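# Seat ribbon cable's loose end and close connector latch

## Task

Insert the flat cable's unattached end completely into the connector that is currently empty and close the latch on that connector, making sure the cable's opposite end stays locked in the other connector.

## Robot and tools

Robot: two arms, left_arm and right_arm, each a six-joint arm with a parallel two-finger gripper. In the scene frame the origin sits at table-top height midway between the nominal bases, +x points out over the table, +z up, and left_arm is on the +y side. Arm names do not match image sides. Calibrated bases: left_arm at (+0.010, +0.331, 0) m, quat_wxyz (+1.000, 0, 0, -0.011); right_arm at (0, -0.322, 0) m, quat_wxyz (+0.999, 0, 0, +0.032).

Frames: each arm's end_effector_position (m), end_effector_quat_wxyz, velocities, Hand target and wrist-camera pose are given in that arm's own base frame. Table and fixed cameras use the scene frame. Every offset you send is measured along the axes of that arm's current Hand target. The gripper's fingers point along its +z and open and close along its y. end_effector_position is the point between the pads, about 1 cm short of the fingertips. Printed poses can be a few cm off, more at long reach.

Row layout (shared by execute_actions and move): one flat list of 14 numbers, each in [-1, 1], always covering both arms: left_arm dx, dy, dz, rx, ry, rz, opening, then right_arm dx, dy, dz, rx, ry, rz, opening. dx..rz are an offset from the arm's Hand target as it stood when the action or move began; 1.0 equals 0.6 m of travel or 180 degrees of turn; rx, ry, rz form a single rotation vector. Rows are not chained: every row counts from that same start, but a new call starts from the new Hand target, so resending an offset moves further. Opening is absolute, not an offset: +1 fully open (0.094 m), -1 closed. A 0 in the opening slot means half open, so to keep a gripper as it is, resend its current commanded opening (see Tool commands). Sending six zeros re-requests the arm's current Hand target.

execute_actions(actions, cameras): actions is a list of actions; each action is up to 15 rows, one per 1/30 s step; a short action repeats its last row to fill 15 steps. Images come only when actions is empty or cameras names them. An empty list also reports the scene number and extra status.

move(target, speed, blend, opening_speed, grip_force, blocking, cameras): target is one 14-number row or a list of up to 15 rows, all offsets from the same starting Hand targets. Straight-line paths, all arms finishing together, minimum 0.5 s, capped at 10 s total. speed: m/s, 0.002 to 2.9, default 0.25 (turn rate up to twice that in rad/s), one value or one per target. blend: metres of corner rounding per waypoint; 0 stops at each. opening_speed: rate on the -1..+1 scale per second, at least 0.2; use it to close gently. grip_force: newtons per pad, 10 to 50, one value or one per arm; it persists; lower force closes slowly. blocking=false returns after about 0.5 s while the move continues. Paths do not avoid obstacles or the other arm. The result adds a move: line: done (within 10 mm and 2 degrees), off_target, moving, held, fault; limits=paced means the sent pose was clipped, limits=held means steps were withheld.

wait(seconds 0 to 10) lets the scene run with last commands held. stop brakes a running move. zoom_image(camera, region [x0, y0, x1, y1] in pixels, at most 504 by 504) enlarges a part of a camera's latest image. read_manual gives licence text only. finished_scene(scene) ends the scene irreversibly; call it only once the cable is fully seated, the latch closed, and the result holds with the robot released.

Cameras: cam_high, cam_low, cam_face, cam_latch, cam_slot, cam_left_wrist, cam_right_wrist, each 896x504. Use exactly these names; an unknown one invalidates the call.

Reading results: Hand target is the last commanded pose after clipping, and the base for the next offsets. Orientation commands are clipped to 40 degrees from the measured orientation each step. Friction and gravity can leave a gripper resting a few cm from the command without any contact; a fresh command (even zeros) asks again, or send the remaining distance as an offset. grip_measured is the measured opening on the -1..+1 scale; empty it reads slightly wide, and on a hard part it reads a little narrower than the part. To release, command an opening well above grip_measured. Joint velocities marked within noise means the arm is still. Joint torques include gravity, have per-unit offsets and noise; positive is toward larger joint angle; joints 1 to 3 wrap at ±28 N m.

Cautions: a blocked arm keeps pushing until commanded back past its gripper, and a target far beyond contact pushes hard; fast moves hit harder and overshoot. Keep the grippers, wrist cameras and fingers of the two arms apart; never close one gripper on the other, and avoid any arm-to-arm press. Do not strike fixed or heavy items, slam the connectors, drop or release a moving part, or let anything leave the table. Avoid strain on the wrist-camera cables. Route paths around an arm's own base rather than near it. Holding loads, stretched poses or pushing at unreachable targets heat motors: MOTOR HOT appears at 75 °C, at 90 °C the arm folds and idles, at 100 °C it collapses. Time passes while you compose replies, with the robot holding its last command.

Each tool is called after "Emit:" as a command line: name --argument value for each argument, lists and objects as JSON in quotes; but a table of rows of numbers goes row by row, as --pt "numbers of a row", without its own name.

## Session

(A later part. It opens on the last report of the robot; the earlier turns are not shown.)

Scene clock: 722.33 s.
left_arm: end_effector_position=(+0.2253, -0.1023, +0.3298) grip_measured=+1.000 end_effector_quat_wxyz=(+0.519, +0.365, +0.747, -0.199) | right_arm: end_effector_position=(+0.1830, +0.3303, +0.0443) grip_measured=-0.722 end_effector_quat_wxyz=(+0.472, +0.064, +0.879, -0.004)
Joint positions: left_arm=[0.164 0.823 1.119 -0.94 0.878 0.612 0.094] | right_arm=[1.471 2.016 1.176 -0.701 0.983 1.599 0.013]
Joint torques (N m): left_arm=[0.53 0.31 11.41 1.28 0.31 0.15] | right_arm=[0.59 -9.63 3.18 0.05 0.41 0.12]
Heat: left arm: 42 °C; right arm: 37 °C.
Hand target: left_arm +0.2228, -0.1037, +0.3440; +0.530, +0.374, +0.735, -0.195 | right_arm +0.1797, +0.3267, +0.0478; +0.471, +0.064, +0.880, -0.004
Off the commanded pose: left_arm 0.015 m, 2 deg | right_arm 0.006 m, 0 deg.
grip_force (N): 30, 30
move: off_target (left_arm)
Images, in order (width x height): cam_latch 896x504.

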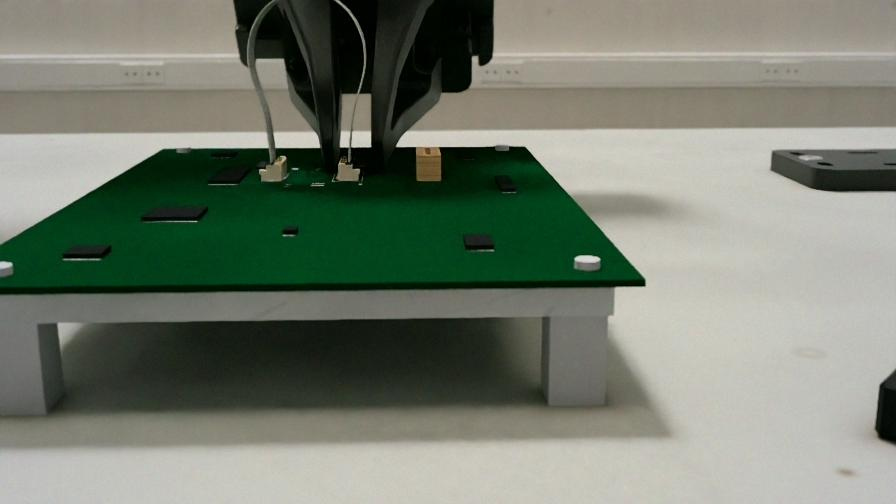

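Emit:
move --target '[0,0,0,0,0,0,1,0.0151,-0.007,-0.0293,0,0,0,-0.72]' --speed 0.04 --cameras '["cam_latch","cam_slot"]'

Emit:
zoom_image --camera "cam_latch" --region '[310, 100, 400, 190]'

Emit:
zoom_image --camera "cam_slot" --region '[390, 270, 540, 390]'

Scene clock: 724.40 s.
left_arm: end_effector_position=(+0.2253, -0.1023, +0.3298) grip_measured=+1.000 end_effector_quat_wxyz=(+0.519, +0.365, +0.747, -0.199) | right_arm: end_effector_position=(+0.1615, +0.3237, +0.0439) grip_measured=-0.722 end_effector_quat_wxyz=(+0.471, +0.060, +0.880, -0.008)
Joint positions: left_arm=[0.164 0.823 1.119 -0.94 0.878 0.612 0.094] | right_arm=[1.532 2.016 1.176 -0.801 0.979 1.706 0.013]
Joint torques (N m): left_arm=[0.69 0.25 11.45 1.31 0.31 0.1] | right_arm=[0.44 -9.13 4.37 -0.08 0.42 0.11]
Heat: left arm: 42 °C; right arm: 37 °C.
Hand target: left_arm +0.2228, -0.1037, +0.3440; +0.530, +0.374, +0.735, -0.195 | right_arm +0.1597, +0.3247, +0.0498; +0.471, +0.064, +0.880, -0.004
Off the commanded pose: left_arm 0.015 m, 2 deg | right_arm 0.006 m, 1 deg.
grip_force (N): 30, 30
move: off_target (left_arm)
Images, in order (width x height): cam_latch 896x504, cam_slot 896x504.

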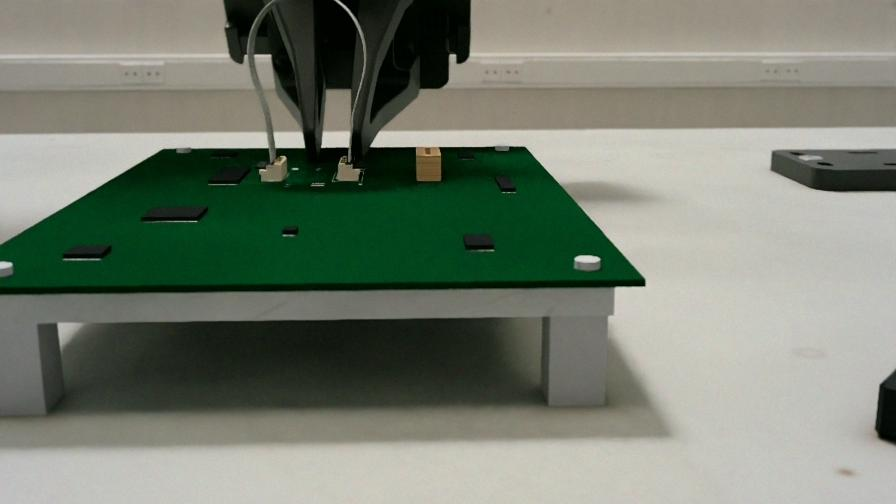

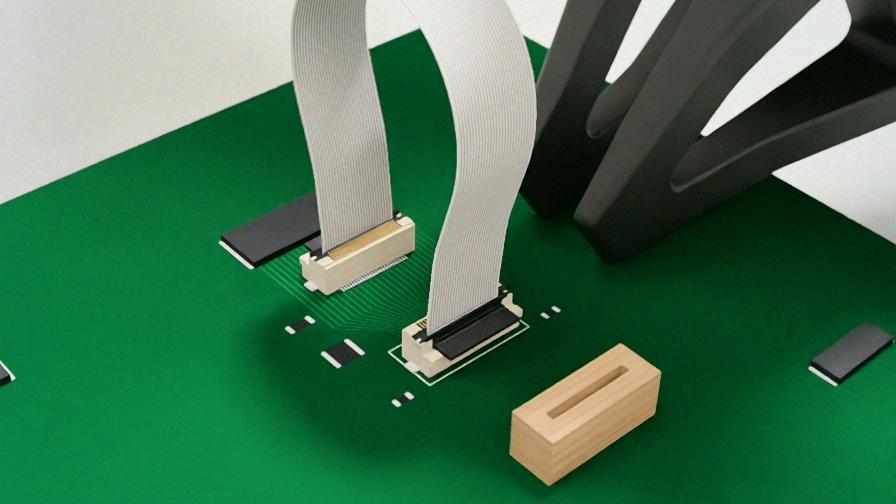

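Scaled by 5.600 from the camera's 896x504 image, which has a finer 1280x720 frame.

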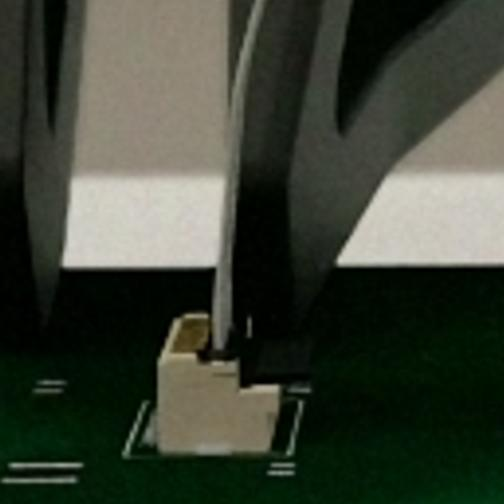

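Scaled by 3.360 from the camera's 896x504 image, which has a finer 1280x720 frame.

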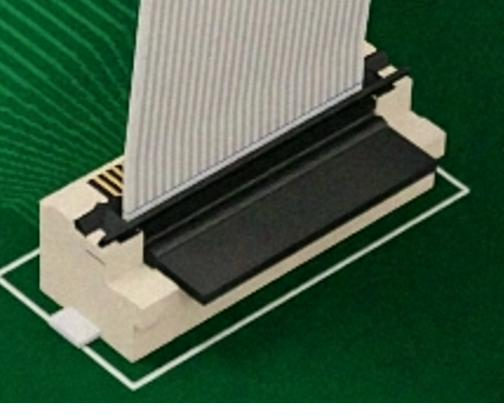

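Emit:
zoom_image --camera "cam_slot" --region '[400, 280, 530, 385]'

Emit:
zoom_image --camera "cam_latch" --region '[335, 145, 375, 190]'

Emit:
zoom_image --camera "cam_slot" --region '[295, 190, 425, 295]'

Scaled by 3.877 from the camera's 896x504 image, which has a finer 1280x720 frame.

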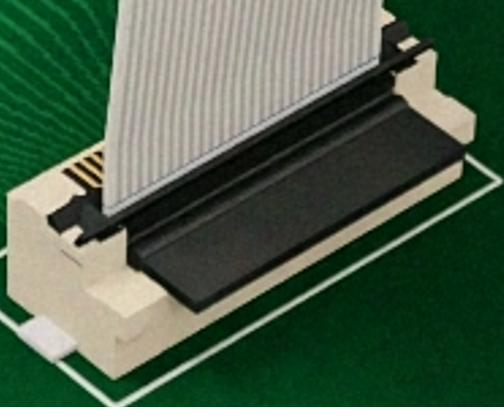

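Scaled by 11.200 from the camera's 896x504 image, which has a finer 1280x720 frame.

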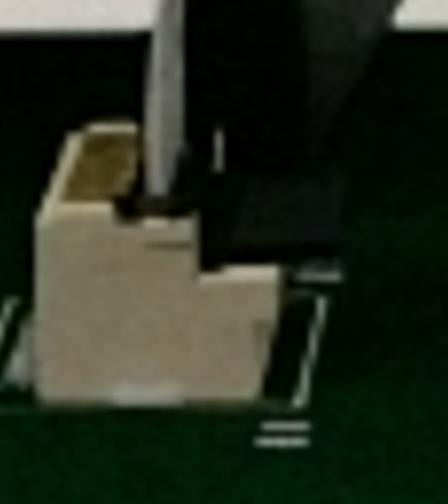

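Scaled by 3.877 from the camera's 896x504 image, which has a finer 1280x720 frame.

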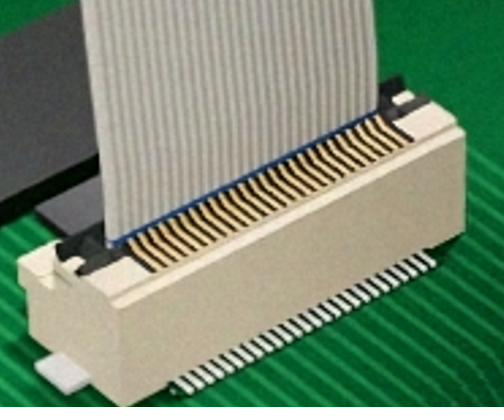

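Emit:
move --target '[0,0,0,0,0,0,1,-0.0324,-0.0014,-0.0716,0,0,0,-0.72]' --speed 0.1 --cameras '["cam_slot","cam_latch"]'

Emit:
zoom_image --camera "cam_latch" --region '[320, 100, 390, 190]'

Scene clock: 728.47 s.
left_arm: end_effector_position=(+0.2253, -0.1023, +0.3298) grip_measured=+1.000 end_effector_quat_wxyz=(+0.519, +0.365, +0.747, -0.199) | right_arm: end_effector_position=(+0.1335, +0.3189, +0.0717) grip_measured=-0.722 end_effector_quat_wxyz=(+0.460, +0.053, +0.886, -0.026)
Joint positions: left_arm=[0.164 0.823 1.119 -0.94 0.878 0.612 0.094] | right_arm=[1.607 1.989 1.272 -1.066 0.942 1.836 0.013]
Joint torques (N m): left_arm=[0.59 0.14 11.44 1.34 0.32 0.1] | right_arm=[0.36 -10.54 5.49 -0.28 0.64 0.13]
Heat: left arm: 42 °C; right arm: 37 °C.
Hand target: left_arm +0.2228, -0.1037, +0.3440; +0.530, +0.374, +0.735, -0.195 | right_arm +0.1347, +0.3246, +0.0898; +0.471, +0.064, +0.880, -0.004
Off the commanded pose: left_arm 0.015 m, 2 deg | right_arm 0.019 m, 3 deg.
grip_force (N): 30, 30
move: off_target (left_arm, right_arm)
Images, in order (width x height): cam_latch 896x504, cam_slot 896x504.

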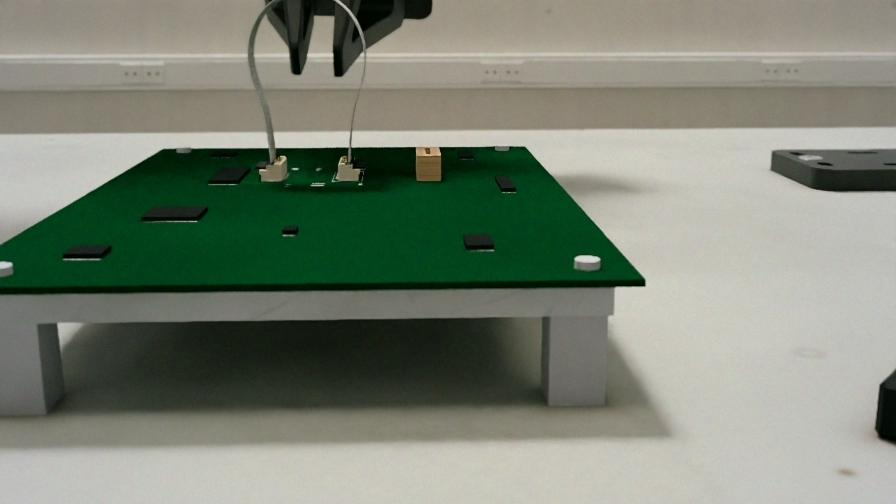

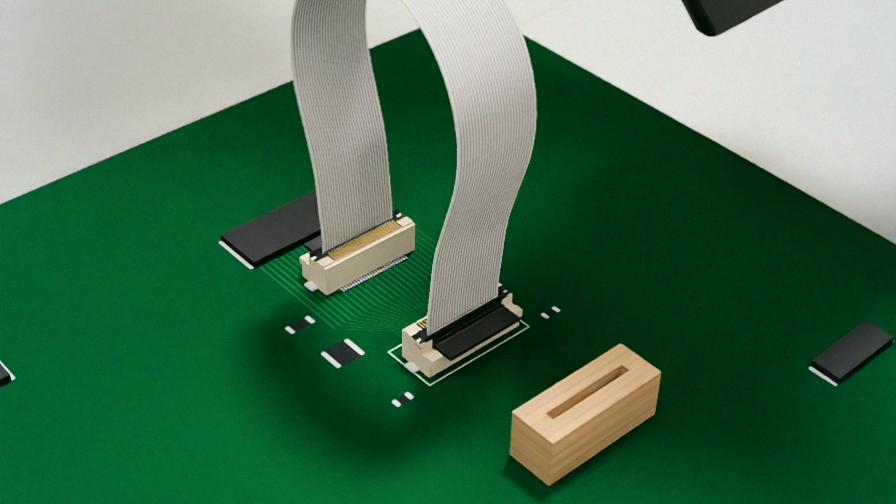

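Scaled by 5.600 from the camera's 896x504 image, which has a finer 1280x720 frame.

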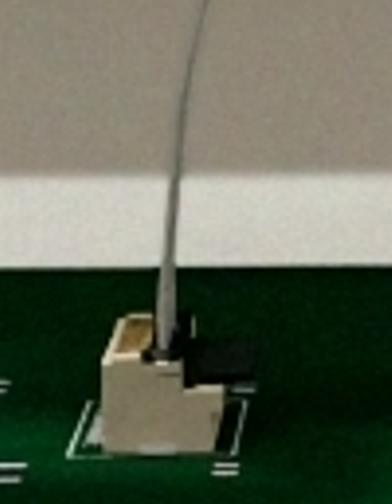

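Emit:
zoom_image --camera "cam_latch" --region '[335, 150, 370, 187]'

Emit:
zoom_image --camera "cam_slot" --region '[425, 320, 475, 370]'

Scaled by 13.622 from the camera's 896x504 image, which has a finer 1280x720 frame.

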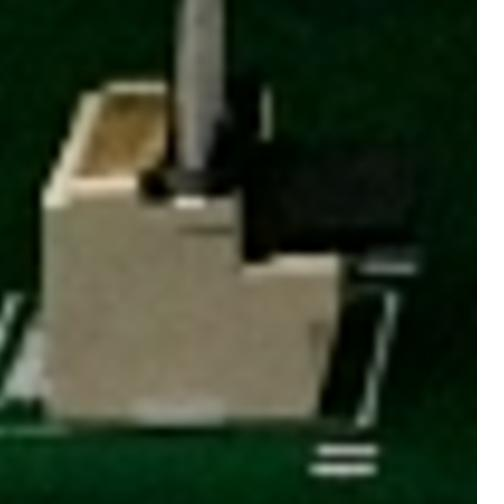

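Scaled by 10.080 from the camera's 896x504 image, which has a finer 1280x720 frame.

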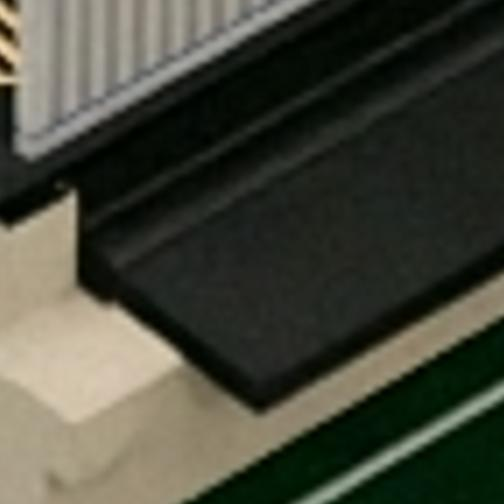

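Emit:
finished_scene --scene 2

The scene is finished: the task was done.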